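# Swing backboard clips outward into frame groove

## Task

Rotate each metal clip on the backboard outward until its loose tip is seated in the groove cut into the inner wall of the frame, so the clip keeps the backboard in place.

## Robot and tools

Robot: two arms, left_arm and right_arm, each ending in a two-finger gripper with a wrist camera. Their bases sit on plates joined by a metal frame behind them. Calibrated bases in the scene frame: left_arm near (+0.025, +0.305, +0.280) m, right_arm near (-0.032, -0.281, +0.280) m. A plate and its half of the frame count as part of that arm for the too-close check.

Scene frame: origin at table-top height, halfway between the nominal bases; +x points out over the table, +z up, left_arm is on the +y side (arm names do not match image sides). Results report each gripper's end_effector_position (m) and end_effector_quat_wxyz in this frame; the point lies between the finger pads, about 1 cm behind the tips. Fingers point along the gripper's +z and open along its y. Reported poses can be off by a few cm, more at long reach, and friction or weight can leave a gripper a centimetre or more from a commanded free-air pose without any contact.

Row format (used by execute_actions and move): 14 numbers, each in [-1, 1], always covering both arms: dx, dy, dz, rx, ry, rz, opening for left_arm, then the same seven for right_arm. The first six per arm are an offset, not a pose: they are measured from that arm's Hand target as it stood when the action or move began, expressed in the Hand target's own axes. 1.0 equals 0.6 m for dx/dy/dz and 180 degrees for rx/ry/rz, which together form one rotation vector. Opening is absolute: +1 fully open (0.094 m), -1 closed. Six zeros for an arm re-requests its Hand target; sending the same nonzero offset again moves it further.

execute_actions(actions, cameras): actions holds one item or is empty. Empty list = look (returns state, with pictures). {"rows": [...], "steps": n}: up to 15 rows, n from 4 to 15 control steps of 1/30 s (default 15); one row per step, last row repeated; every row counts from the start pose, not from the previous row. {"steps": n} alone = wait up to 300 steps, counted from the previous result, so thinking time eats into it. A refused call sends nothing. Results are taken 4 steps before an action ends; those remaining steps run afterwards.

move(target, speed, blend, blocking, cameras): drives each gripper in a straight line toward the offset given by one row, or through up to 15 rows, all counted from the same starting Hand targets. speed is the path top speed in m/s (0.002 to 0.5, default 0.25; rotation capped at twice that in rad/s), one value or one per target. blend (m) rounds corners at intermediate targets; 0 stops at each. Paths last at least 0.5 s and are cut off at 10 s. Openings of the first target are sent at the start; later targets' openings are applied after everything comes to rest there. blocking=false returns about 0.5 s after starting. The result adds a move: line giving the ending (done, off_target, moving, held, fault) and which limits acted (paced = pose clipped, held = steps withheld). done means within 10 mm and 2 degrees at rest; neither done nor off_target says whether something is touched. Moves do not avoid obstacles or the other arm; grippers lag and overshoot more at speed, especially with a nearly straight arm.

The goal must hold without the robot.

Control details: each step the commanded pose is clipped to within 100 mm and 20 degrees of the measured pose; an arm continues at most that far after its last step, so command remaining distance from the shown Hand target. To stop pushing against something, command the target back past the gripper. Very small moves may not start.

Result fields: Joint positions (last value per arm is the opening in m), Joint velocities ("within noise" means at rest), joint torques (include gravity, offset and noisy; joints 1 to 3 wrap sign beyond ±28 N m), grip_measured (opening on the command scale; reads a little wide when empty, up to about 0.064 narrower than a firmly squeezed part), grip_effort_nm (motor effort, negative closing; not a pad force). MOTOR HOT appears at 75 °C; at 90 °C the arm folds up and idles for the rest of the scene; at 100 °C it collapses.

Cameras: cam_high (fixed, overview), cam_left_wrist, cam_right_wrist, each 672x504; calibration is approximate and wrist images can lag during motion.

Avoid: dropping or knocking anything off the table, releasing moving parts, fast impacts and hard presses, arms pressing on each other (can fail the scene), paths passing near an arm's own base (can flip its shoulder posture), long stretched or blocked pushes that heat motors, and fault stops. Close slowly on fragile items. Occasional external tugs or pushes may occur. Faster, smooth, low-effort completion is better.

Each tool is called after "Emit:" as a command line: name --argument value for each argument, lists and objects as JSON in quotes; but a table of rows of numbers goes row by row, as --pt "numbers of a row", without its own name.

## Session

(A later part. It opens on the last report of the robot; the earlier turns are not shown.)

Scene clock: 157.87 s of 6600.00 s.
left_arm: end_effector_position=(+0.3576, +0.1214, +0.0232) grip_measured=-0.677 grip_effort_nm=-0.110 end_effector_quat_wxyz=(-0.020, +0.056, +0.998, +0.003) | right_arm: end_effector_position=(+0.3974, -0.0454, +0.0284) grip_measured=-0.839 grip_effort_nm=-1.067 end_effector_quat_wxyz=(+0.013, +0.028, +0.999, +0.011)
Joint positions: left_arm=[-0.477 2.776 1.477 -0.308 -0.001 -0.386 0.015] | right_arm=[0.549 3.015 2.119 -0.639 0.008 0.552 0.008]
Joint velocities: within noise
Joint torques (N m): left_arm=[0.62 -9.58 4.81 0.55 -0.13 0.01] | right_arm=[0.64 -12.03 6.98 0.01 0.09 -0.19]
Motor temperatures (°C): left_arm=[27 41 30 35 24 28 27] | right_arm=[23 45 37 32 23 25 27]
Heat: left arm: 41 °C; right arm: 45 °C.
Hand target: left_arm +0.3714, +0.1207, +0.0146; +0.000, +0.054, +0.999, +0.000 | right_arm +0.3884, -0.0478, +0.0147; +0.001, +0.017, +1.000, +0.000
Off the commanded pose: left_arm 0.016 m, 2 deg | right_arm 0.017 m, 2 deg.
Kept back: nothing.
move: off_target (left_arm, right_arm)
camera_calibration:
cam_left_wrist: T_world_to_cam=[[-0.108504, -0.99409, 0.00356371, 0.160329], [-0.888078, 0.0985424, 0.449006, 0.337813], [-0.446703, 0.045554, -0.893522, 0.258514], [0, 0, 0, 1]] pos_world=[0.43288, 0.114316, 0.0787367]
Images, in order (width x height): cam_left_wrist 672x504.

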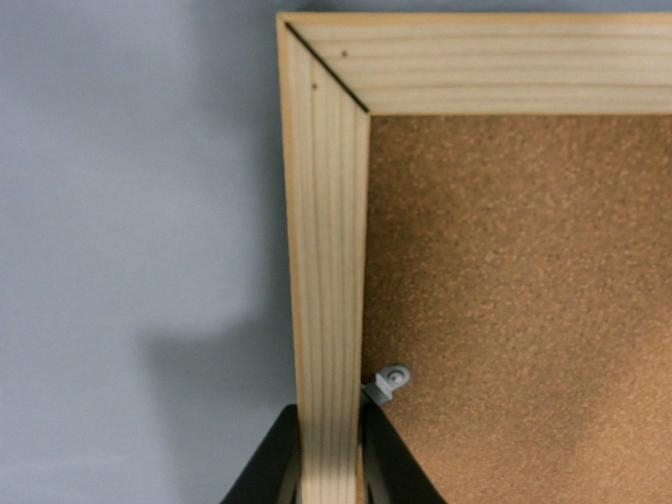

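Emit:
move --pt "-0.02 0.0 0.005 0 0 0 -0.68 0 0 0 0 0 0 -0.9" --speed 0.06 --cameras '["cam_left_wrist"]'

Emit:
zoom_image --camera "cam_left_wrist" --region '[260, 300, 440, 480]'

Scene clock: 158.80 s of 6600.00 s.
left_arm: end_effector_position=(+0.3582, +0.1215, +0.0233) grip_measured=-0.677 grip_effort_nm=-0.105 end_effector_quat_wxyz=(-0.041, +0.058, +0.997, +0.005) | right_arm: end_effector_position=(+0.3974, -0.0454, +0.0284) grip_measured=-0.839 grip_effort_nm=-1.067 end_effector_quat_wxyz=(+0.013, +0.028, +0.999, +0.011)
Joint positions: left_arm=[-0.47 2.797 1.537 -0.385 0.013 -0.374 0.015] | right_arm=[0.549 3.015 2.119 -0.639 0.008 0.552 0.008]
Joint velocities: within noise
Joint torques (N m): left_arm=[0.9 -9.47 5.29 0.82 -0.28 -0.03] | right_arm=[0.61 -12.07 7.04 0.01 0.06 -0.22]
Motor temperatures (°C): left_arm=[27 41 30 35 24 28 27] | right_arm=[23 45 37 32 23 25 27]
Heat: left arm: 41 °C; right arm: 45 °C.
Hand target: left_arm +0.3832, +0.1195, +0.0115; +0.000, +0.054, +0.999, +0.000 | right_arm +0.3884, -0.0478, +0.0147; +0.001, +0.017, +1.000, +0.000
Off the commanded pose: left_arm 0.028 m, 5 deg | right_arm 0.017 m, 2 deg.
Kept back: nothing.
move: off_target (left_arm, right_arm)
camera_calibration:
cam_left_wrist: T_world_to_cam=[[-0.112627, -0.993635, 0.00227026, 0.161886], [-0.868344, 0.0995356, 0.485872, 0.330223], [-0.483005, 0.052751, -0.874027, 0.270582], [0, 0, 0, 1]] pos_world=[0.435673, 0.113713, 0.0756824]
Images, in order (width x height): cam_left_wrist 672x504.

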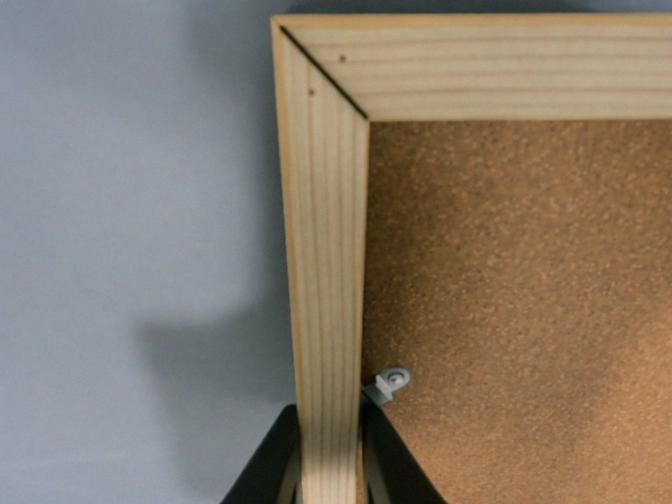

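Scaled by 2.800 from the camera's 672x504 image, which has a finer 960x720 frame.

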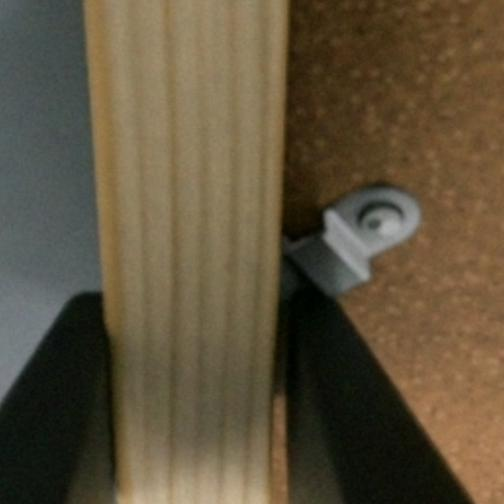

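Emit:
move --pt "0.055 0.002 -0.012 0 0 0 -0.66 0 0 0 0 0 0 -0.9" --pt "0.062 0.002 0.004 0 0 0 -0.66 0 0 0 0 0 0 -0.9" --speed 0.06 --cameras '["cam_left_wrist"]'

Emit:
zoom_image --camera "cam_left_wrist" --region '[260, 300, 440, 480]'

Scene clock: 160.57 s of 6600.00 s.
left_arm: end_effector_position=(+0.3550, +0.1210, +0.0218) grip_measured=-0.662 grip_effort_nm=0.154 end_effector_quat_wxyz=(+0.000, +0.054, +0.998, -0.008) | right_arm: end_effector_position=(+0.3974, -0.0454, +0.0284) grip_measured=-0.839 grip_effort_nm=-1.062 end_effector_quat_wxyz=(+0.013, +0.028, +0.999, +0.011)
Joint positions: left_arm=[-0.481 2.756 1.407 -0.212 0.001 -0.392 0.016] | right_arm=[0.549 3.015 2.119 -0.639 0.008 0.552 0.008]
Joint velocities: within noise
Joint torques (N m): left_arm=[-0.88 -9.35 1.28 0.58 -0.15 -0.13] | right_arm=[0.65 -12.03 6.97 0.05 0.05 -0.21]
Motor temperatures (°C): left_arm=[27 41 30 35 24 28 26] | right_arm=[23 46 37 32 23 25 27]
Heat: left arm: 41 °C; right arm: 46 °C.
Hand target: left_arm +0.3464, +0.1246, +0.0092; +0.000, +0.054, +0.999, +0.000 | right_arm +0.3884, -0.0478, +0.0147; +0.001, +0.017, +1.000, +0.000
Off the commanded pose: left_arm 0.016 m, 1 deg | right_arm 0.017 m, 2 deg.
Kept back: nothing.
move: off_target (left_arm, right_arm)
camera_calibration:
cam_left_wrist: T_world_to_cam=[[-0.105724, -0.994143, 0.0224121, 0.1582], [-0.905045, 0.105537, 0.412014, 0.342123], [-0.411966, 0.0232758, -0.910902, 0.246869], [0, 0, 0, 1]] pos_world=[0.428064, 0.115421, 0.0803685]
Images, in order (width x height): cam_left_wrist 672x504.

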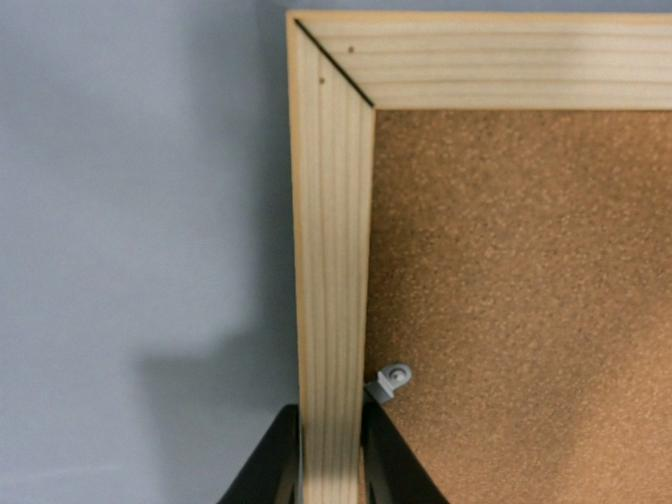

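Scaled by 2.800 from the camera's 672x504 image, which has a finer 960x720 frame.

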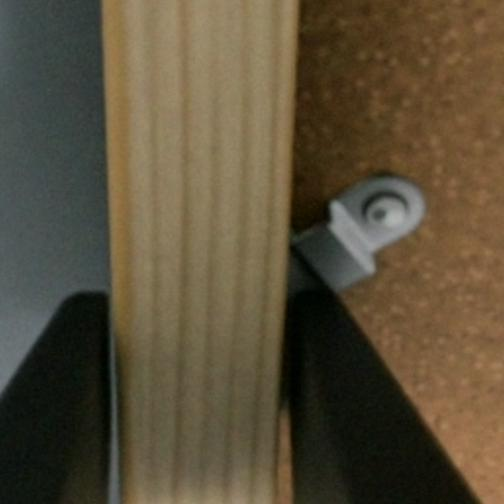

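Emit:
move --pt "0.005 0.0 -0.025 0 0 0 -0.62 0 0 0 0 0 0 -0.9" --pt "0.000 0.0 0.002 0 0 0 -0.62 0 0 0 0 0 0 -0.9" --speed 0.08 --cameras '["cam_left_wrist"]'

Emit:
zoom_image --camera "cam_left_wrist" --region '[260, 300, 440, 480]'

Scene clock: 161.50 s of 6600.00 s.
left_arm: end_effector_position=(+0.3506, +0.1228, +0.0221) grip_measured=-0.623 grip_effort_nm=0.159 end_effector_quat_wxyz=(+0.003, +0.054, +0.999, -0.006) | right_arm: end_effector_position=(+0.3974, -0.0454, +0.0284) grip_measured=-0.839 grip_effort_nm=-1.062 end_effector_quat_wxyz=(+0.013, +0.028, +0.999, +0.011)
Joint positions: left_arm=[-0.485 2.746 1.374 -0.185 -0.005 -0.396 0.018] | right_arm=[0.549 3.015 2.119 -0.639 0.008 0.552 0.008]
Joint velocities: within noise
Joint torques (N m): left_arm=[-0.55 -7.94 3.59 0.4 -0.1 -0.09] | right_arm=[0.58 -11.93 6.98 0.03 0.05 -0.15]
Motor temperatures (°C): left_arm=[27 41 30 35 24 28 26] | right_arm=[23 46 37 32 23 25 27]
Heat: left arm: 41 °C; right arm: 46 °C.
Hand target: left_arm +0.3463, +0.1246, +0.0079; +0.000, +0.054, +0.999, +0.000 | right_arm +0.3884, -0.0478, +0.0147; +0.001, +0.017, +1.000, +0.000
Off the commanded pose: left_arm 0.015 m, 1 deg | right_arm 0.017 m, 2 deg.
Kept back: nothing.
move: off_target (left_arm, right_arm)
camera_calibration:
cam_left_wrist: T_world_to_cam=[[-0.10538, -0.994246, 0.0192518, 0.15945], [-0.908128, 0.104105, 0.405543, 0.339277], [-0.405214, 0.0252532, -0.913873, 0.242722], [0, 0, 0, 1]] pos_world=[0.423264, 0.117082, 0.0811562]
Images, in order (width x height): cam_left_wrist 672x504.

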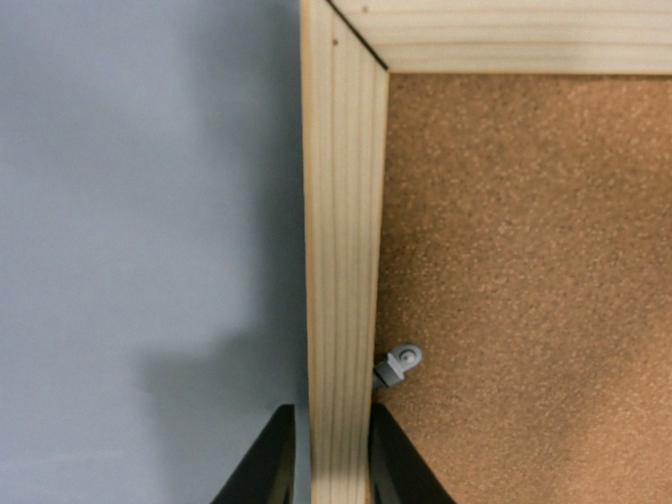

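Scaled by 2.800 from the camera's 672x504 image, which has a finer 960x720 frame.

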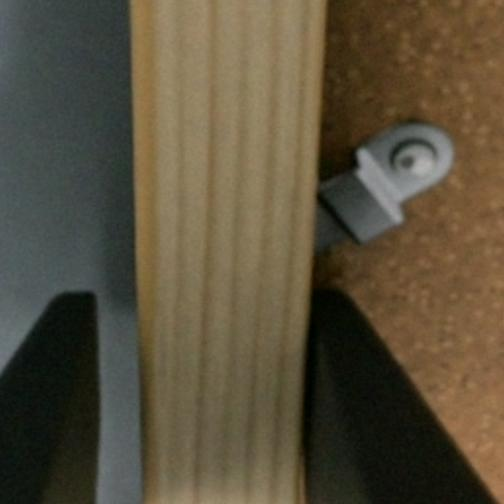

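Emit:
move --pt "-0.045 -0.002 -0.009 0 0 0 -0.66 0 0 0 0 0 0 -0.9" --speed 0.08 --cameras '["cam_left_wrist"]'

Emit:
zoom_image --camera "cam_left_wrist" --region '[260, 300, 440, 480]'

Scene clock: 162.47 s of 6600.00 s.
left_arm: end_effector_position=(+0.3585, +0.1206, +0.0232) grip_measured=-0.658 grip_effort_nm=-0.110 end_effector_quat_wxyz=(-0.022, +0.056, +0.998, +0.002) | right_arm: end_effector_position=(+0.3975, -0.0454, +0.0284) grip_measured=-0.839 grip_effort_nm=-1.067 end_effector_quat_wxyz=(+0.013, +0.028, +0.999, +0.011)
Joint positions: left_arm=[-0.476 2.78 1.488 -0.318 0.002 -0.384 0.016] | right_arm=[0.549 3.015 2.119 -0.639 0.008 0.552 0.008]
Joint velocities: within noise
Joint torques (N m): left_arm=[0.68 -9.37 4.93 0.57 -0.17 0.02] | right_arm=[0.55 -12 7.04 0.05 0.06 -0.16]
Motor temperatures (°C): left_arm=[27 41 30 35 24 28 26] | right_arm=[23 46 37 32 23 25 27]
Heat: left arm: 41 °C; right arm: 46 °C.
Hand target: left_arm +0.3732, +0.1205, +0.0134; +0.000, +0.054, +0.999, +0.000 | right_arm +0.3884, -0.0479, +0.0147; +0.001, +0.017, +1.000, +0.000
Off the commanded pose: left_arm 0.018 m, 3 deg | right_arm 0.017 m, 2 deg.
Kept back: nothing.
move: off_target (left_arm, right_arm)
camera_calibration:
cam_left_wrist: T_world_to_cam=[[-0.109521, -0.993968, 0.00566097, 0.159883], [-0.886018, 0.100204, 0.452694, 0.337669], [-0.450531, 0.0445636, -0.891648, 0.260391], [0, 0, 0, 1]] pos_world=[0.434006, 0.113479, 0.0784112]
Images, in order (width x height): cam_left_wrist 672x504.

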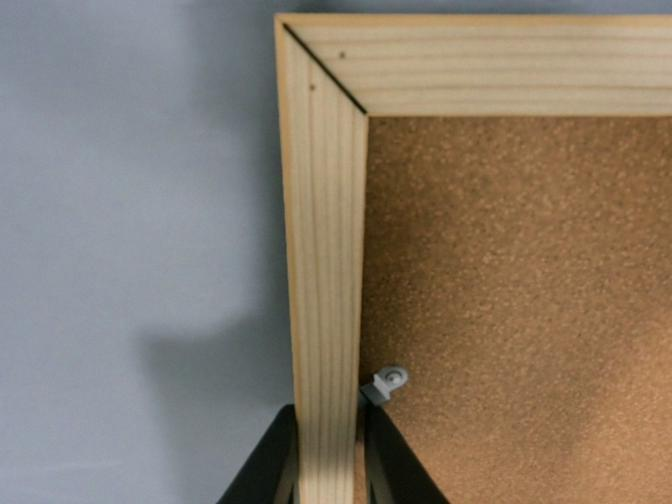

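Scaled by 2.800 from the camera's 672x504 image, which has a finer 960x720 frame.

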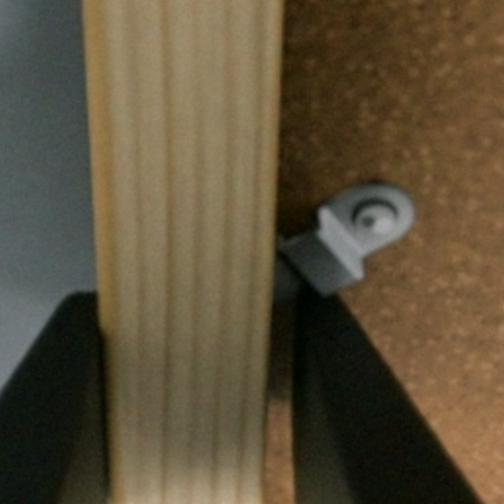

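Emit:
move --pt "0.045 0.002 -0.012 0 0 0 -0.62 0 0 0 0 0 0 -0.9" --pt "0.045 0.005 0.007 0 0 0 -0.62 0 0 0 0 0 0 -0.9" --pt "0.045 0.005 0.007 0 0 0 -0.74 0 0 0 0 0 0 -0.9" --speed 0.08 --cameras '["cam_left_wrist"]'

Emit:
zoom_image --camera "cam_left_wrist" --region '[260, 300, 440, 480]'

Scene clock: 163.97 s of 6600.00 s.
left_arm: end_effector_position=(+0.3533, +0.1213, +0.0219) grip_measured=-0.732 grip_effort_nm=-0.413 end_effector_quat_wxyz=(+0.000, +0.055, +0.998, -0.009) | right_arm: end_effector_position=(+0.3975, -0.0454, +0.0284) grip_measured=-0.839 grip_effort_nm=-1.067 end_effector_quat_wxyz=(+0.013, +0.028, +0.999, +0.011)
Joint positions: left_arm=[-0.481 2.752 1.395 -0.202 0.003 -0.391 0.013] | right_arm=[0.549 3.015 2.119 -0.639 0.008 0.552 0.008]
Joint velocities: within noise
Joint torques (N m): left_arm=[-0.49 -9.06 1.74 0.53 -0.17 -0.09] | right_arm=[0.54 -12 7.1 0.04 0.08 -0.12]
Motor temperatures (°C): left_arm=[27 41 30 35 24 28 26] | right_arm=[23 46 37 32 23 25 27]
Heat: left arm: 41 °C; right arm: 46 °C.
Hand target: left_arm +0.3466, +0.1264, +0.0091; +0.000, +0.054, +0.999, +0.000 | right_arm +0.3884, -0.0479, +0.0147; +0.001, +0.017, +1.000, +0.000
Off the commanded pose: left_arm 0.015 m, 1 deg | right_arm 0.017 m, 2 deg.
Kept back: nothing.
move: off_target (left_arm, right_arm); target 3's new opening was sent with left_arm's hand 0.015 m and 1 deg from that target
camera_calibration:
cam_left_wrist: T_world_to_cam=[[-0.107246, -0.99392, 0.0249077, 0.158837], [-0.905204, 0.107974, 0.411032, 0.340321], [-0.411222, 0.0215351, -0.911281, 0.246223], [0, 0, 0, 1]] pos_world=[0.426347, 0.115823, 0.0805398]
Images, in order (width x height): cam_left_wrist 672x504.

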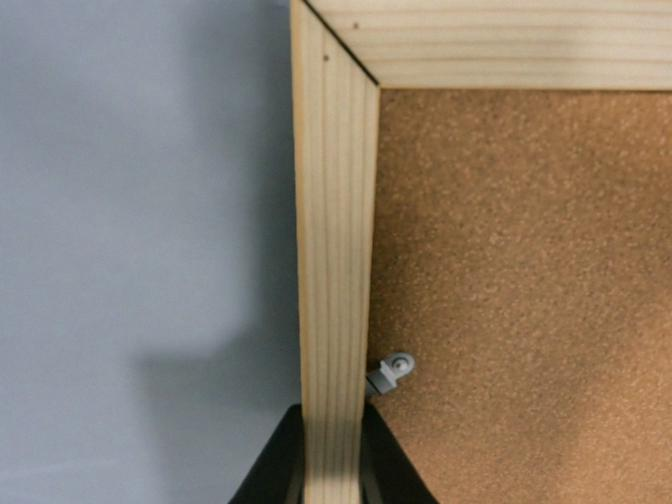

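Scaled by 2.800 from the camera's 672x504 image, which has a finer 960x720 frame.

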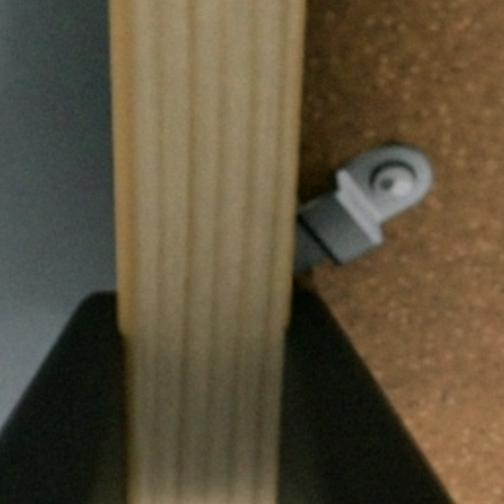

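Emit:
move --pt "0 0 0 0 0 0 -0.72 0 0 0 0 0 0 -0.9" --pt "-0.047 -0.001 -0.005 0 0 0 -0.72 0 0 0 0 0 0 -0.9" --speed 0.08 --cameras '["cam_left_wrist"]'

Emit:
zoom_image --camera "cam_left_wrist" --region '[260, 300, 440, 480]'

Scene clock: 165.63 s of 6600.00 s.
left_arm: end_effector_position=(+0.3557, +0.1222, +0.0229) grip_measured=-0.720 grip_effort_nm=0.032 end_effector_quat_wxyz=(-0.030, +0.056, +0.998, +0.000) | right_arm: end_effector_position=(+0.3975, -0.0454, +0.0284) grip_measured=-0.839 grip_effort_nm=-1.062 end_effector_quat_wxyz=(+0.013, +0.028, +0.999, +0.011)
Joint positions: left_arm=[-0.472 2.781 1.488 -0.33 0.012 -0.379 0.013] | right_arm=[0.549 3.015 2.119 -0.639 0.008 0.552 0.008]
Joint velocities: within noise
Joint torques (N m): left_arm=[0.83 -9.2 4.97 0.69 -0.27 0] | right_arm=[0.57 -11.93 7.05 0.03 0.06 -0.18]
Motor temperatures (°C): left_arm=[27 41 30 35 24 28 26] | right_arm=[23 46 37 32 23 25 27]
Heat: left arm: 41 °C; right arm: 46 °C.
Hand target: left_arm +0.3745, +0.1228, +0.0121; +0.000, +0.054, +0.999, +0.000 | right_arm +0.3884, -0.0479, +0.0147; +0.001, +0.017, +1.000, +0.000
Off the commanded pose: left_arm 0.022 m, 3 deg | right_arm 0.017 m, 2 deg.
Kept back: nothing.
move: off_target (left_arm, right_arm)
camera_calibration:
cam_left_wrist: T_world_to_cam=[[-0.108719, -0.994023, 0.00994447, 0.160771], [-0.878885, 0.10079, 0.466265, 0.332175], [-0.46448, 0.0419517, -0.884589, 0.26392], [0, 0, 0, 1]] pos_world=[0.432008, 0.115258, 0.0769804]
Images, in order (width x height): cam_left_wrist 672x504.

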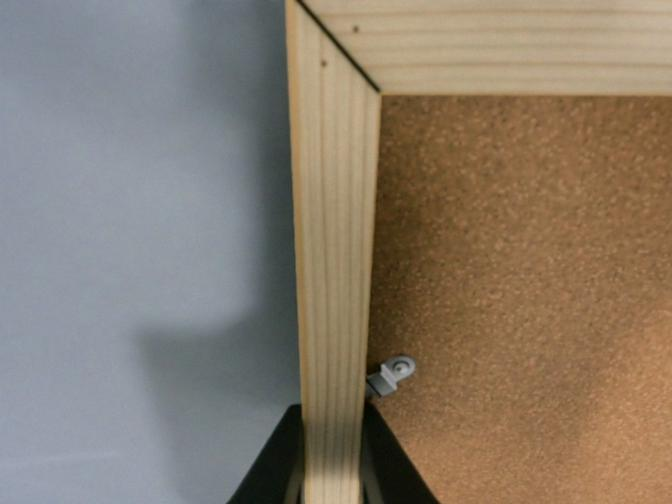

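Scaled by 2.800 from the camera's 672x504 image, which has a finer 960x720 frame.

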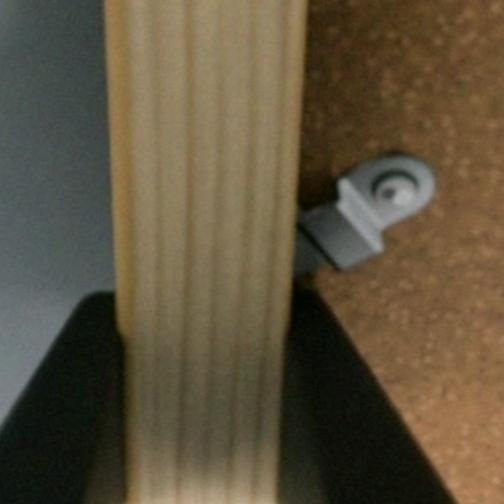

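Emit:
move --pt "0.0 0 -0.004 0 0 0 -0.69 0 0 0 0 0 0 -0.9" --pt "-0.012 -0.000 -0.004 0 0 0 -0.69 0 0 0 0 0 0 -0.9" --speed 0.08 --cameras '["cam_left_wrist"]'

Emit:
zoom_image --camera "cam_left_wrist" --region '[260, 300, 440, 480]'

Scene clock: 167.27 s of 6600.00 s.
left_arm: end_effector_position=(+0.3600, +0.1221, +0.0234) grip_measured=-0.692 grip_effort_nm=0.154 end_effector_quat_wxyz=(-0.034, +0.058, +0.998, +0.001) | right_arm: end_effector_position=(+0.3975, -0.0454, +0.0284) grip_measured=-0.839 grip_effort_nm=-1.067 end_effector_quat_wxyz=(+0.013, +0.028, +0.999, +0.011)
Joint positions: left_arm=[-0.467 2.79 1.52 -0.359 0.012 -0.37 0.014] | right_arm=[0.549 3.015 2.119 -0.639 0.008 0.552 0.008]
Joint velocities: within noise
Joint torques (N m): left_arm=[0.94 -9.89 5.14 0.64 -0.28 0] | right_arm=[0.58 -12.21 6.97 -0.02 0.07 -0.12]
Motor temperatures (°C): left_arm=[27 41 30 35 24 28 26] | right_arm=[23 46 37 32 23 25 27]
Heat: left arm: 41 °C; right arm: 46 °C.
Hand target: left_arm +0.3818, +0.1220, +0.0146; +0.000, +0.054, +0.999, +0.000 | right_arm +0.3884, -0.0479, +0.0147; +0.001, +0.017, +1.000, +0.000
Off the commanded pose: left_arm 0.023 m, 4 deg | right_arm 0.017 m, 2 deg.
Kept back: nothing.
move: off_target (left_arm, right_arm)
camera_calibration:
cam_left_wrist: T_world_to_cam=[[-0.112883, -0.993575, 0.00818613, 0.162635], [-0.875316, 0.103339, 0.47238, 0.334046], [-0.470191, 0.0461582, -0.881357, 0.267881], [0, 0, 0, 1]] pos_world=[0.43671, 0.114705, 0.0769712]
Images, in order (width x height): cam_left_wrist 672x504.

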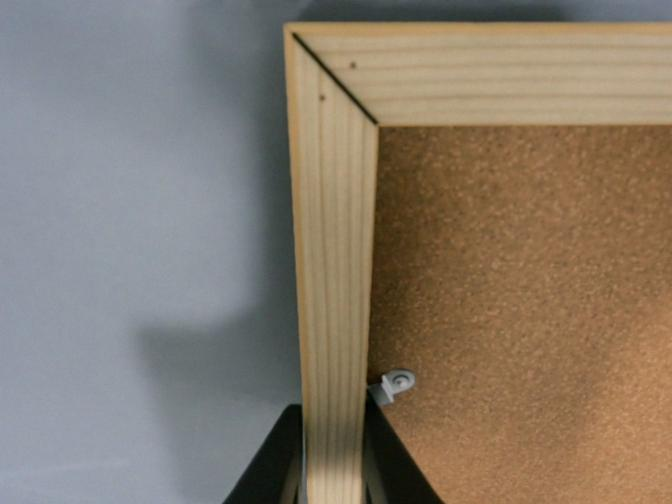

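Scaled by 2.800 from the camera's 672x504 image, which has a finer 960x720 frame.

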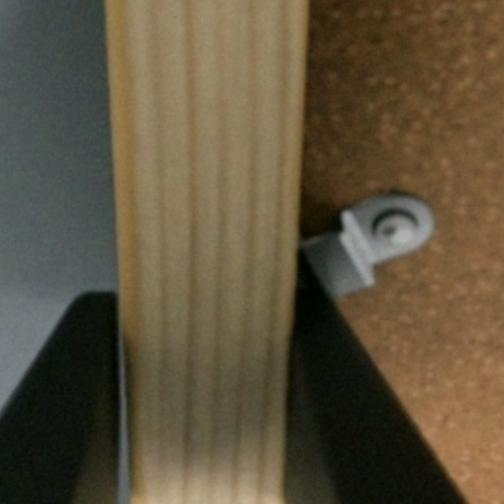

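Emit:
move --pt "-0.018 -0.000 0.001 0 0 0 -0.69 0 0 0 0 0 0 -0.9" --speed 0.08 --cameras '["cam_left_wrist"]'

Emit:
zoom_image --camera "cam_left_wrist" --region '[260, 300, 440, 480]'

Scene clock: 168.20 s of 6600.00 s.
left_arm: end_effector_position=(+0.3669, +0.1213, +0.0236) grip_measured=-0.692 grip_effort_nm=0.154 end_effector_quat_wxyz=(-0.040, +0.059, +0.997, +0.002) | right_arm: end_effector_position=(+0.3994, -0.0466, +0.0286) grip_measured=-0.839 grip_effort_nm=-1.067 end_effector_quat_wxyz=(+0.018, +0.030, +0.999, +0.007)
Joint positions: left_arm=[-0.458 2.81 1.577 -0.409 0.016 -0.36 0.014] | right_arm=[0.549 3.015 2.12 -0.636 0.019 0.555 0.008]
Joint velocities: within noise
Joint torques (N m): left_arm=[1.01 -9.96 5.53 0.73 -0.32 -0.03] | right_arm=[0.58 -12.15 6.87 -0.01 0.03 -0.19]
Motor temperatures (°C): left_arm=[27 41 30 35 24 28 26] | right_arm=[23 46 37 32 23 25 27]
Heat: left arm: 41 °C; right arm: 46 °C.
Hand target: left_arm +0.3925, +0.1208, +0.0140; +0.000, +0.054, +0.999, +0.000 | right_arm +0.3883, -0.0479, +0.0147; +0.001, +0.017, +1.000, +0.000
Off the commanded pose: left_arm 0.027 m, 5 deg | right_arm 0.018 m, 3 deg.
Kept back: nothing.
move: off_target (left_arm, right_arm)
camera_calibration:
cam_left_wrist: T_world_to_cam=[[-0.113768, -0.993475, 0.00805098, 0.162944], [-0.868711, 0.103406, 0.484405, 0.337351], [-0.482077, 0.0481159, -0.874807, 0.275283], [0, 0, 0, 1]] pos_world=[0.444306, 0.113751, 0.0760928]
Images, in order (width x height): cam_left_wrist 672x504.

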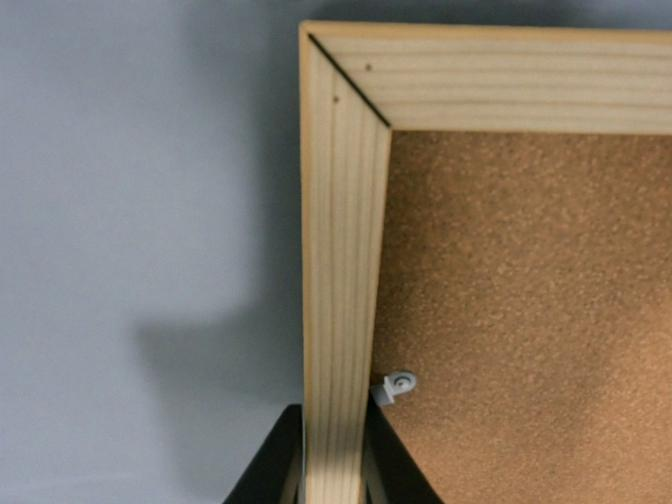

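Scaled by 2.800 from the camera's 672x504 image, which has a finer 960x720 frame.

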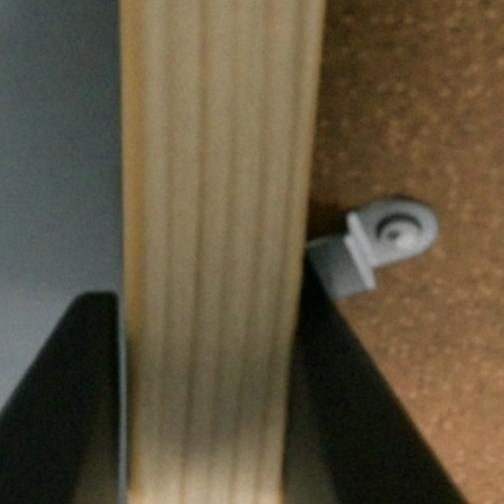

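Emit:
move --pt "-0.015 -0.000 0.0 0 0 0 -0.69 0 0 0 0 0 0 -0.9" --speed 0.08 --cameras '["cam_left_wrist"]'

Emit:
zoom_image --camera "cam_left_wrist" --region '[260, 300, 440, 480]'

Scene clock: 170.50 s of 6600.00 s.
left_arm: end_effector_position=(+0.3730, +0.1213, +0.0238) grip_measured=-0.692 grip_effort_nm=0.154 end_effector_quat_wxyz=(-0.045, +0.059, +0.997, +0.004) | right_arm: end_effector_position=(+0.4018, -0.0467, +0.0287) grip_measured=-0.839 grip_effort_nm=-1.067 end_effector_quat_wxyz=(+0.023, +0.032, +0.999, +0.006)
Joint positions: left_arm=[-0.451 2.828 1.625 -0.451 0.017 -0.353 0.014] | right_arm=[0.549 3.015 2.12 -0.628 0.026 0.56 0.008]
Joint velocities: within noise
Joint torques (N m): left_arm=[1.01 -10.19 5.74 0.8 -0.33 -0.03] | right_arm=[0.64 -12.07 6.87 -0.03 -0.11 -0.27]
Motor temperatures (°C): left_arm=[27 40 31 35 24 28 26] | right_arm=[23 46 36 32 23 25 27]
Heat: left arm: 40 °C; right arm: 46 °C.
Hand target: left_arm +0.4013, +0.1199, +0.0139; +0.000, +0.054, +0.999, +0.000 | right_arm +0.3884, -0.0479, +0.0147; +0.001, +0.017, +1.000, +0.000
Off the commanded pose: left_arm 0.030 m, 5 deg | right_arm 0.019 m, 3 deg.
Kept back: nothing.
move: off_target (left_arm, right_arm)
camera_calibration:
cam_left_wrist: T_world_to_cam=[[-0.114164, -0.993448, 0.00523679, 0.163853], [-0.86386, 0.101873, 0.493323, 0.340692], [-0.490625, 0.0517959, -0.86983, 0.28097], [0, 0, 0, 1]] pos_world=[0.450867, 0.11352, 0.0754665]
Images, in order (width x height): cam_left_wrist 672x504.

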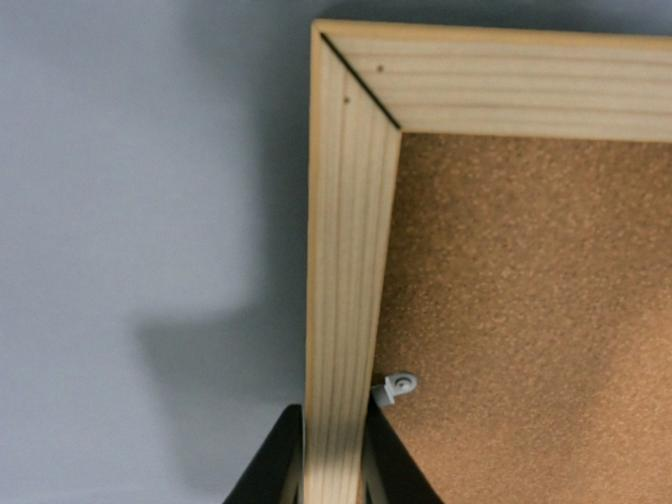

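Scaled by 2.800 from the camera's 672x504 image, which has a finer 960x720 frame.

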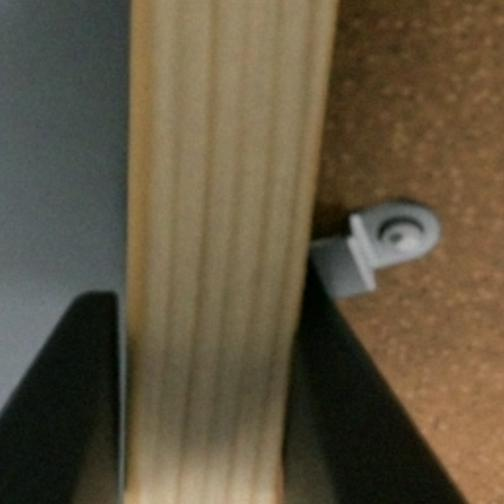

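Emit:
move --pt "0.085 0.001 0 0 0 0 -0.66 0 0 0 0 0 0 -0.9" --pt "0.09 0.001 -0.06 0 0 0 -0.66 0 0 0 0 0 0 -0.9" --speed 0.08 --cameras '["cam_left_wrist", "cam_high"]'

Emit:
zoom_image --camera "cam_left_wrist" --region '[300, 200, 480, 380]'

Scene clock: 172.77 s of 6600.00 s.
left_arm: end_effector_position=(+0.3481, +0.1255, +0.0428) grip_measured=-0.662 grip_effort_nm=0.144 end_effector_quat_wxyz=(+0.000, +0.057, +0.998, -0.004) | right_arm: end_effector_position=(+0.3977, -0.0440, +0.0286) grip_measured=-0.839 grip_effort_nm=-1.072 end_effector_quat_wxyz=(+0.015, +0.025, +1.000, +0.012)
Joint positions: left_arm=[-0.483 2.672 1.33 -0.222 -0.005 -0.389 0.016] | right_arm=[0.551 3.015 2.12 -0.637 0.008 0.548 0.008]
Joint velocities: within noise
Joint torques (N m): left_arm=[-0.38 -13.81 1.76 0.09 -0.09 -0.11] | right_arm=[0.43 -11.99 6.91 0.01 0.06 -0.16]
Motor temperatures (°C): left_arm=[27 41 30 35 24 28 26] | right_arm=[23 46 36 32 23 25 27]
Heat: left arm: 41 °C; right arm: 46 °C.
Hand target: left_arm +0.3478, +0.1264, +0.0499; +0.000, +0.054, +0.999, +0.000 | right_arm +0.3884, -0.0480, +0.0147; +0.001, +0.017, +1.000, +0.000
Off the commanded pose: left_arm 0.007 m, 1 deg | right_arm 0.017 m, 2 deg.
Kept back: nothing.
move: off_target (right_arm)
camera_calibration:
cam_left_wrist: T_world_to_cam=[[-0.109915, -0.993818, 0.0156227, 0.16321], [-0.904724, 0.106545, 0.412459, 0.326493], [-0.411574, 0.0312011, -0.910842, 0.261914], [0, 0, 0, 1]] pos_world=[0.421122, 0.119243, 0.101348]
Images, in order (width x height): cam_high 672x504, cam_left_wrist 672x504.

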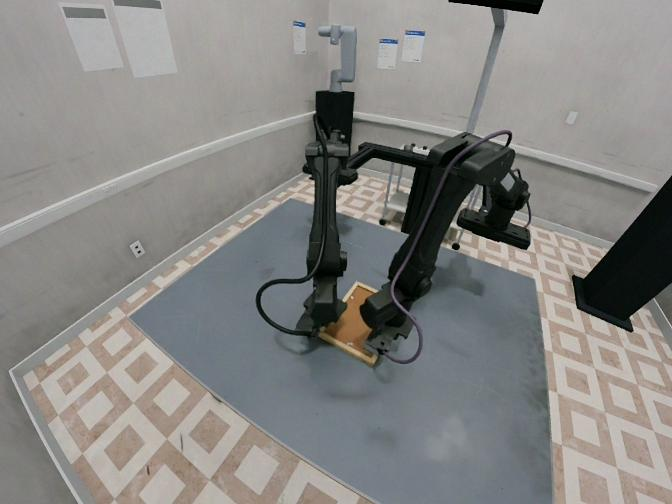

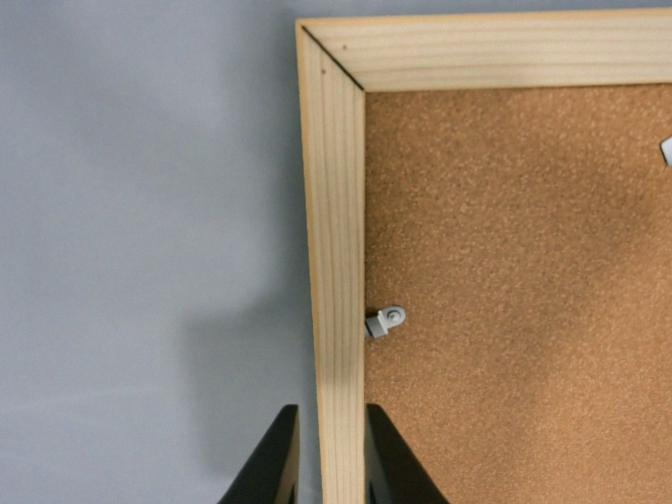

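Scaled by 2.800 from the camera's 672x504 image, which has a finer 960x720 frame.

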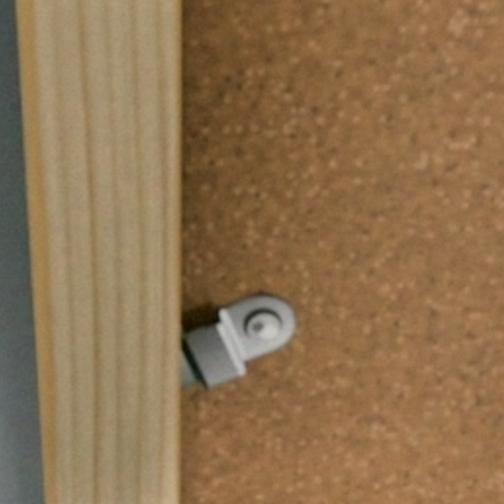

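Emit:
move --pt "0 0 0 0 0 0 -0.66 0 0 0 0 0 0 -0.5" --pt "0 0 -0.04 0 0 0 -0.66 0 0 -0.175 0 0 0 -0.5" --pt "0 0 -0.04 0 0 0 -0.66 0.2915 0.07 -0.175 0 0 -0.475 -0.5" --speed 0.2

Scene clock: 180.10 s of 6600.00 s.
left_arm: end_effector_position=(+0.3481, +0.1259, +0.0662) grip_measured=-0.662 grip_effort_nm=0.149 end_effector_quat_wxyz=(-0.002, +0.056, +0.998, -0.003) | right_arm: end_effector_position=(+0.2127, -0.0033, +0.1118) grip_measured=-0.502 grip_effort_nm=0.051 end_effector_quat_wxyz=(+0.012, +0.661, -0.750, -0.001)
Joint positions: left_arm=[-0.483 2.595 1.3 -0.273 -0.005 -0.391 0.016] | right_arm=[0.897 2.471 1.296 -0.421 0.009 -0.6 0.023]
Joint velocities: within noise
Joint torques (N m): left_arm=[-0.46 -13.96 1.89 0.1 -0.09 -0.1] | right_arm=[0.46 -14 2.82 0.1 0.04 0]
Motor temperatures (°C): left_arm=[27 42 30 34 24 28 26] | right_arm=[23 47 36 32 23 25 27]
Heat: left arm: 42 °C; right arm: 47 °C.
Hand target: left_arm +0.3479, +0.1263, +0.0740; +0.000, +0.054, +0.999, +0.000 | right_arm +0.2149, +0.0001, +0.1195; +0.000, -0.666, +0.746, +0.000
Off the commanded pose: left_arm 0.008 m, 0 deg | right_arm 0.009 m, 2 deg.
Kept back: nothing.
move: done
camera_calibration:
cam_left_wrist: T_world_to_cam=[[-0.108778, -0.993963, 0.0143056, 0.162898], [-0.903592, 0.104866, 0.415362, 0.316448], [-0.414355, 0.0322557, -0.909544, 0.28398], [0, 0, 0, 1]] pos_world=[0.421328, 0.11957, 0.124521]
cam_right_wrist: T_world_to_cam=[[0.992282, -0.122199, -0.0210745, -0.208096], [-0.0993886, -0.885376, 0.454127, 0.00442157], [-0.0741528, -0.448528, -0.890688, 0.199338], [0, 0, 0, 1]] pos_world=[0.221711, 0.0678943, 0.171154]

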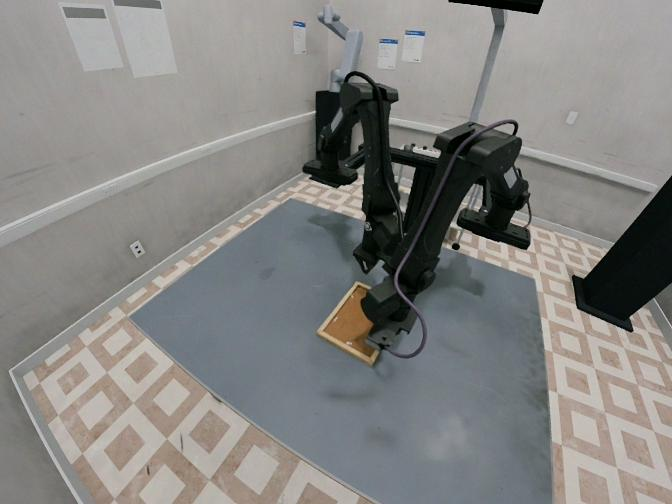

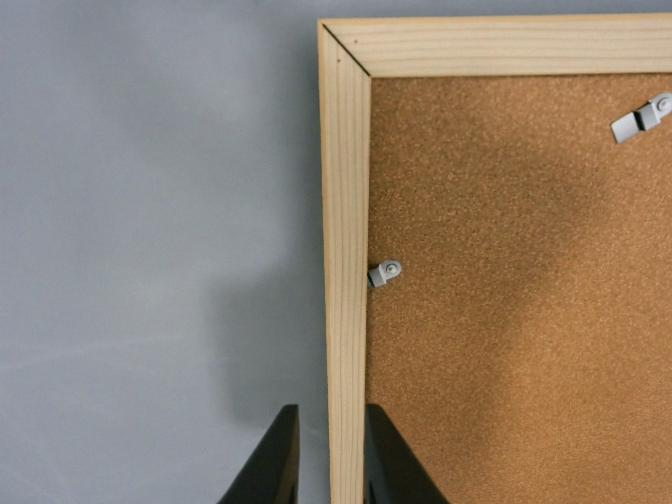

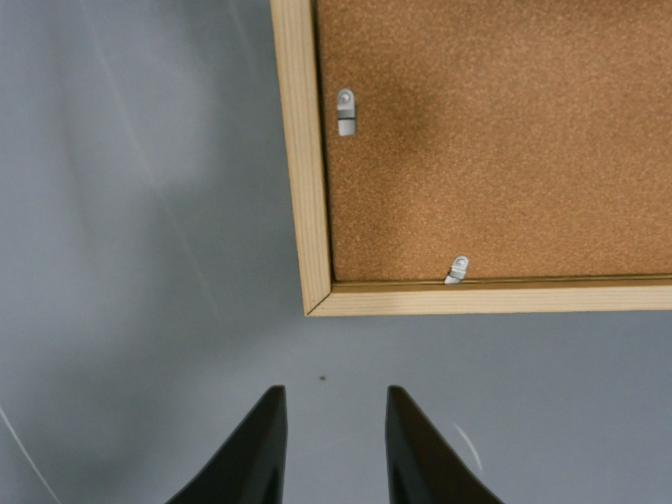

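Emit:
move --target '[0,0,0,0,0,0,-0.66,-0.003,0.018,0.124,0,0,-0.015,-0.5]' --speed 0.15 --cameras '["cam_right_wrist"]'

Scene clock: 181.97 s of 6600.00 s.
left_arm: end_effector_position=(+0.3480, +0.1259, +0.0662) grip_measured=-0.662 grip_effort_nm=0.149 end_effector_quat_wxyz=(-0.002, +0.056, +0.998, -0.003) | right_arm: end_effector_position=(+0.2052, +0.0017, +0.0513) grip_measured=-0.502 grip_effort_nm=0.046 end_effector_quat_wxyz=(+0.000, +0.679, -0.734, -0.002)
Joint positions: left_arm=[-0.483 2.595 1.3 -0.273 -0.005 -0.391 0.016] | right_arm=[0.92 2.651 1.32 -0.241 0.01 -0.626 0.023]
Joint velocities: within noise
Joint torques (N m): left_arm=[-0.43 -13.96 1.91 0.11 -0.09 -0.1] | right_arm=[0.44 -10.11 4.45 0.15 0.07 -0.06]
Motor temperatures (°C): left_arm=[27 43 30 34 24 28 26] | right_arm=[23 47 35 32 23 25 27]
Heat: left arm: 43 °C; right arm: 47 °C.
Hand target: left_arm +0.3479, +0.1263, +0.0740; +0.000, +0.054, +0.999, +0.000 | right_arm +0.2044, +0.0030, +0.0450; +0.000, +0.683, -0.730, +0.000
Off the commanded pose: left_arm 0.008 m, 1 deg | right_arm 0.006 m, 1 deg.
Kept back: nothing.
move: done
camera_calibration:
cam_right_wrist: T_world_to_cam=[[0.997205, -0.0744479, -0.0062789, -0.203151], [-0.0642547, -0.897473, 0.436364, 0.0293526], [-0.0381216, -0.434741, -0.899748, 0.140244], [0, 0, 0, 1]] pos_world=[0.209815, 0.0721891, 0.112101]
Images, in order (width x height): cam_right_wrist 672x504.

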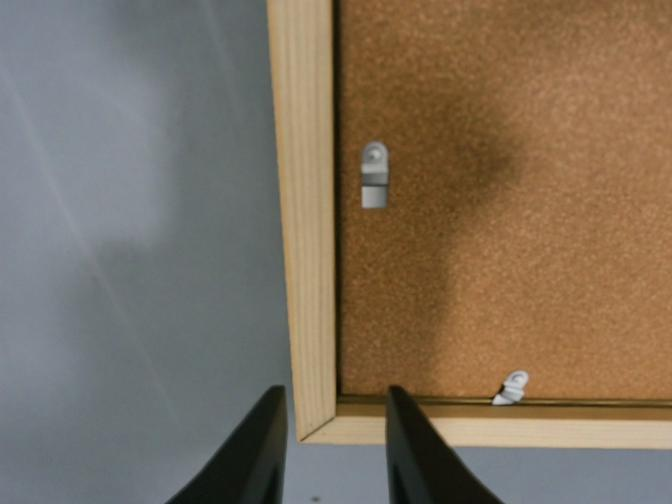

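Emit:
zoom_image --camera "cam_right_wrist" --region '[440, 320, 580, 460]'

Scaled by 3.600 from the camera's 672x504 image, which has a finer 960x720 frame.

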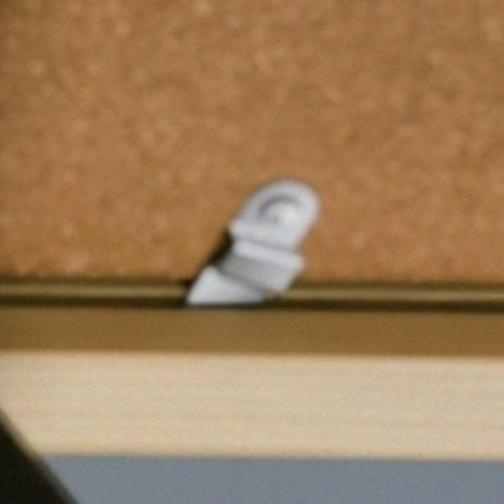

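Emit:
move --pt "0 0 0 0 0 0 -0.66 -0.004 0.011 0.0 0 0 0 -0.5" --pt "0 0 0 0 0 0 -0.66 -0.004 0.011 0.045 0 0 0 -0.5" --speed 0.1 --cameras '["cam_right_wrist"]'

Scene clock: 183.67 s of 6600.00 s.
left_arm: end_effector_position=(+0.3480, +0.1259, +0.0662) grip_measured=-0.662 grip_effort_nm=0.144 end_effector_quat_wxyz=(-0.002, +0.056, +0.998, -0.003) | right_arm: end_effector_position=(+0.2000, +0.0067, +0.0265) grip_measured=-0.502 grip_effort_nm=0.051 end_effector_quat_wxyz=(-0.003, +0.684, -0.730, -0.002)
Joint positions: left_arm=[-0.483 2.595 1.3 -0.273 -0.005 -0.391 0.016] | right_arm=[0.939 2.734 1.357 -0.189 0.011 -0.62 0.023]
Joint velocities: within noise
Joint torques (N m): left_arm=[-0.46 -13.96 1.88 0.1 -0.1 -0.11] | right_arm=[0.38 -9.73 4.33 0.19 0.03 0.05]
Motor temperatures (°C): left_arm=[27 43 30 34 24 28 26] | right_arm=[23 46 35 32 23 25 27]
Heat: left arm: 43 °C; right arm: 46 °C.
Hand target: left_arm +0.3479, +0.1263, +0.0740; +0.000, +0.054, +0.999, +0.000 | right_arm +0.1980, +0.0059, +0.0181; +0.000, +0.683, -0.730, +0.000
Off the commanded pose: left_arm 0.008 m, 1 deg | right_arm 0.009 m, 0 deg.
Kept back: nothing.
move: done
camera_calibration:
cam_right_wrist: T_world_to_cam=[[0.998171, -0.0604322, -0.0017409, -0.198104], [-0.0537171, -0.899734, 0.433121, 0.0423288], [-0.0277408, -0.432235, -0.901334, 0.117853], [0, 0, 0, 1]] pos_world=[0.203285, 0.0770528, 0.0875461]
Images, in order (width x height): cam_right_wrist 672x504.

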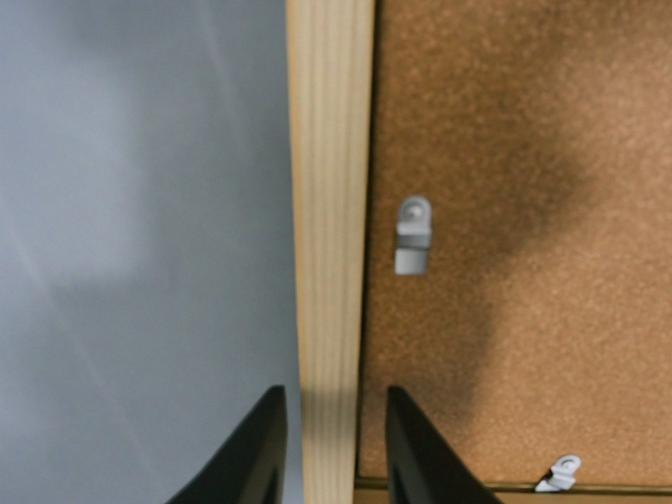

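Emit:
move --pt "0 0 0 0 0 0 -0.66 0 0 0.003 0 0 0 -0.9" --speed 0.1 --cameras '["cam_right_wrist","cam_left_wrist"]'

Scene clock: 184.60 s of 6600.00 s.
left_arm: end_effector_position=(+0.3479, +0.1259, +0.0662) grip_measured=-0.662 grip_effort_nm=0.144 end_effector_quat_wxyz=(-0.002, +0.056, +0.998, -0.003) | right_arm: end_effector_position=(+0.2057, +0.0115, +0.0282) grip_measured=-0.898 grip_effort_nm=-0.120 end_effector_quat_wxyz=(-0.014, +0.683, -0.730, +0.001)
Joint positions: left_arm=[-0.483 2.595 1.3 -0.274 -0.005 -0.391 0.016] | right_arm=[0.939 2.732 1.365 -0.179 0.018 -0.62 0.005]
Joint velocities: within noise
Joint torques (N m): left_arm=[-0.44 -13.94 1.91 0.1 -0.09 -0.11] | right_arm=[0.35 -9.29 3.81 0.14 -0.05 0]
Motor temperatures (°C): left_arm=[27 43 30 34 24 28 26] | right_arm=[23 46 35 32 23 25 27]
Heat: left arm: 43 °C; right arm: 46 °C.
Hand target: left_arm +0.3479, +0.1263, +0.0740; +0.000, +0.054, +0.999, +0.000 | right_arm +0.1981, +0.0059, +0.0162; +0.000, +0.683, -0.730, +0.000
Off the commanded pose: left_arm 0.008 m, 1 deg | right_arm 0.015 m, 2 deg.
Kept back: nothing.
move: off_target (right_arm)
camera_calibration:
cam_left_wrist: T_world_to_cam=[[-0.108778, -0.993967, 0.014013, 0.16299], [-0.903313, 0.104722, 0.416004, 0.316166], [-0.414962, 0.0325941, -0.909255, 0.284058], [0, 0, 0, 1]] pos_world=[0.4212, 0.119639, 0.12447]
cam_right_wrist: T_world_to_cam=[[0.997965, -0.0616757, 0.0161663, -0.204032], [-0.0627334, -0.904523, 0.421785, 0.0484285], [-0.0113911, -0.421941, -0.906552, 0.118268], [0, 0, 0, 1]] pos_world=[0.208002, 0.0811233, 0.0900885]
Images, in order (width x height): cam_left_wrist 672x504, cam_right_wrist 672x504.

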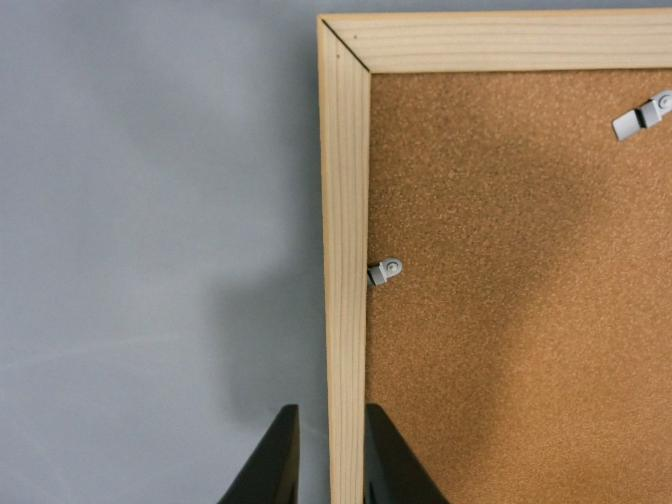

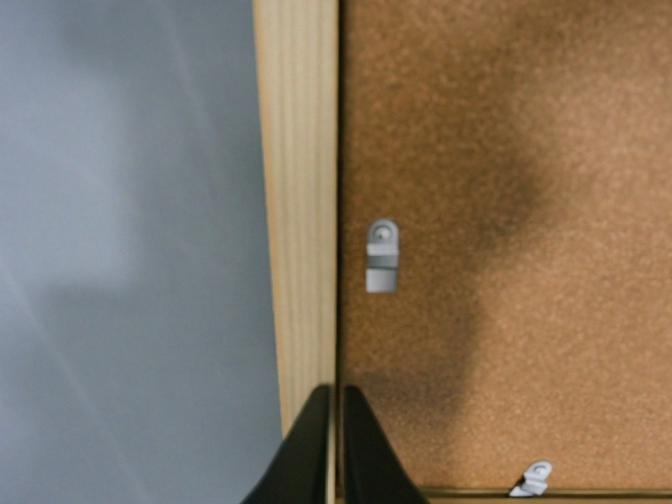

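Emit:
move --pt "0 0 0 0 0 0 -0.66 0 0 0.0 0 0 0 -0.5" --pt "0 0 0 0 0 0 -0.66 0 0 -0.01 0 0 0 -0.5" --pt "0 0 0 0 0 0 -0.66 0.002 0.002 0.02 0 0 0 -0.5" --speed 0.1 --cameras '["cam_right_wrist"]'

Emit:
zoom_image --camera "cam_right_wrist" --region '[220, 300, 420, 500]'

Scene clock: 186.23 s of 6600.00 s.
left_arm: end_effector_position=(+0.3479, +0.1259, +0.0662) grip_measured=-0.662 grip_effort_nm=0.149 end_effector_quat_wxyz=(-0.002, +0.056, +0.998, -0.003) | right_arm: end_effector_position=(+0.2054, +0.0112, +0.0262) grip_measured=-0.502 grip_effort_nm=0.051 end_effector_quat_wxyz=(-0.012, +0.683, -0.730, +0.001)
Joint positions: left_arm=[-0.483 2.595 1.3 -0.274 -0.005 -0.391 0.016] | right_arm=[0.939 2.74 1.371 -0.181 0.018 -0.62 0.023]
Joint velocities: within noise
Joint torques (N m): left_arm=[-0.46 -13.94 1.88 0.11 -0.09 -0.11] | right_arm=[0.35 -7.08 4.19 0.44 0 0.02]
Motor temperatures (°C): left_arm=[27 43 30 34 24 28 26] | right_arm=[23 46 35 31 23 25 27]
Heat: left arm: 43 °C; right arm: 46 °C.
Hand target: left_arm +0.3479, +0.1263, +0.0740; +0.000, +0.054, +0.999, +0.000 | right_arm +0.1968, +0.0048, +0.0043; +0.000, +0.683, -0.730, +0.000
Off the commanded pose: left_arm 0.008 m, 1 deg | right_arm 0.025 m, 1 deg.
Kept back: nothing.
move: off_target (right_arm)
camera_calibration:
cam_right_wrist: T_world_to_cam=[[0.998001, -0.0615892, 0.0141615, -0.203678], [-0.0617723, -0.903401, 0.424323, 0.0486593], [-0.0133401, -0.42435, -0.9054, 0.116764], [0, 0, 0, 1]] pos_world=[0.207834, 0.0809632, 0.0879551]
Images, in order (width x height): cam_right_wrist 672x504.

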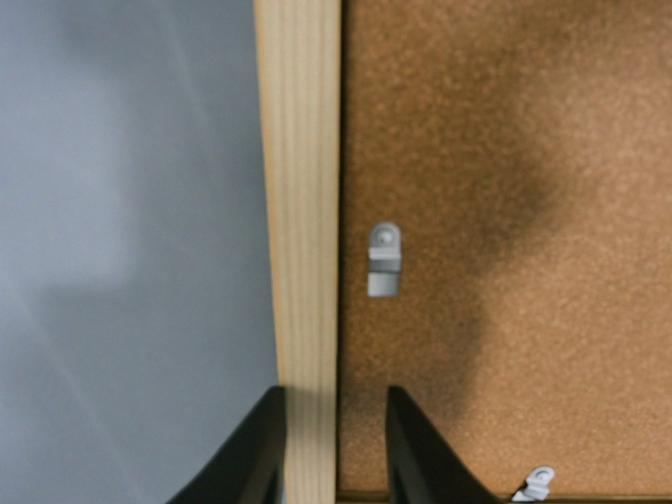

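Scaled by 2.520 from the camera's 672x504 image, which has a finer 960x720 frame.

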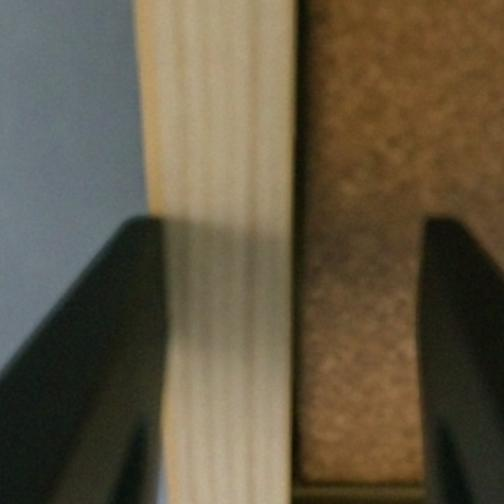

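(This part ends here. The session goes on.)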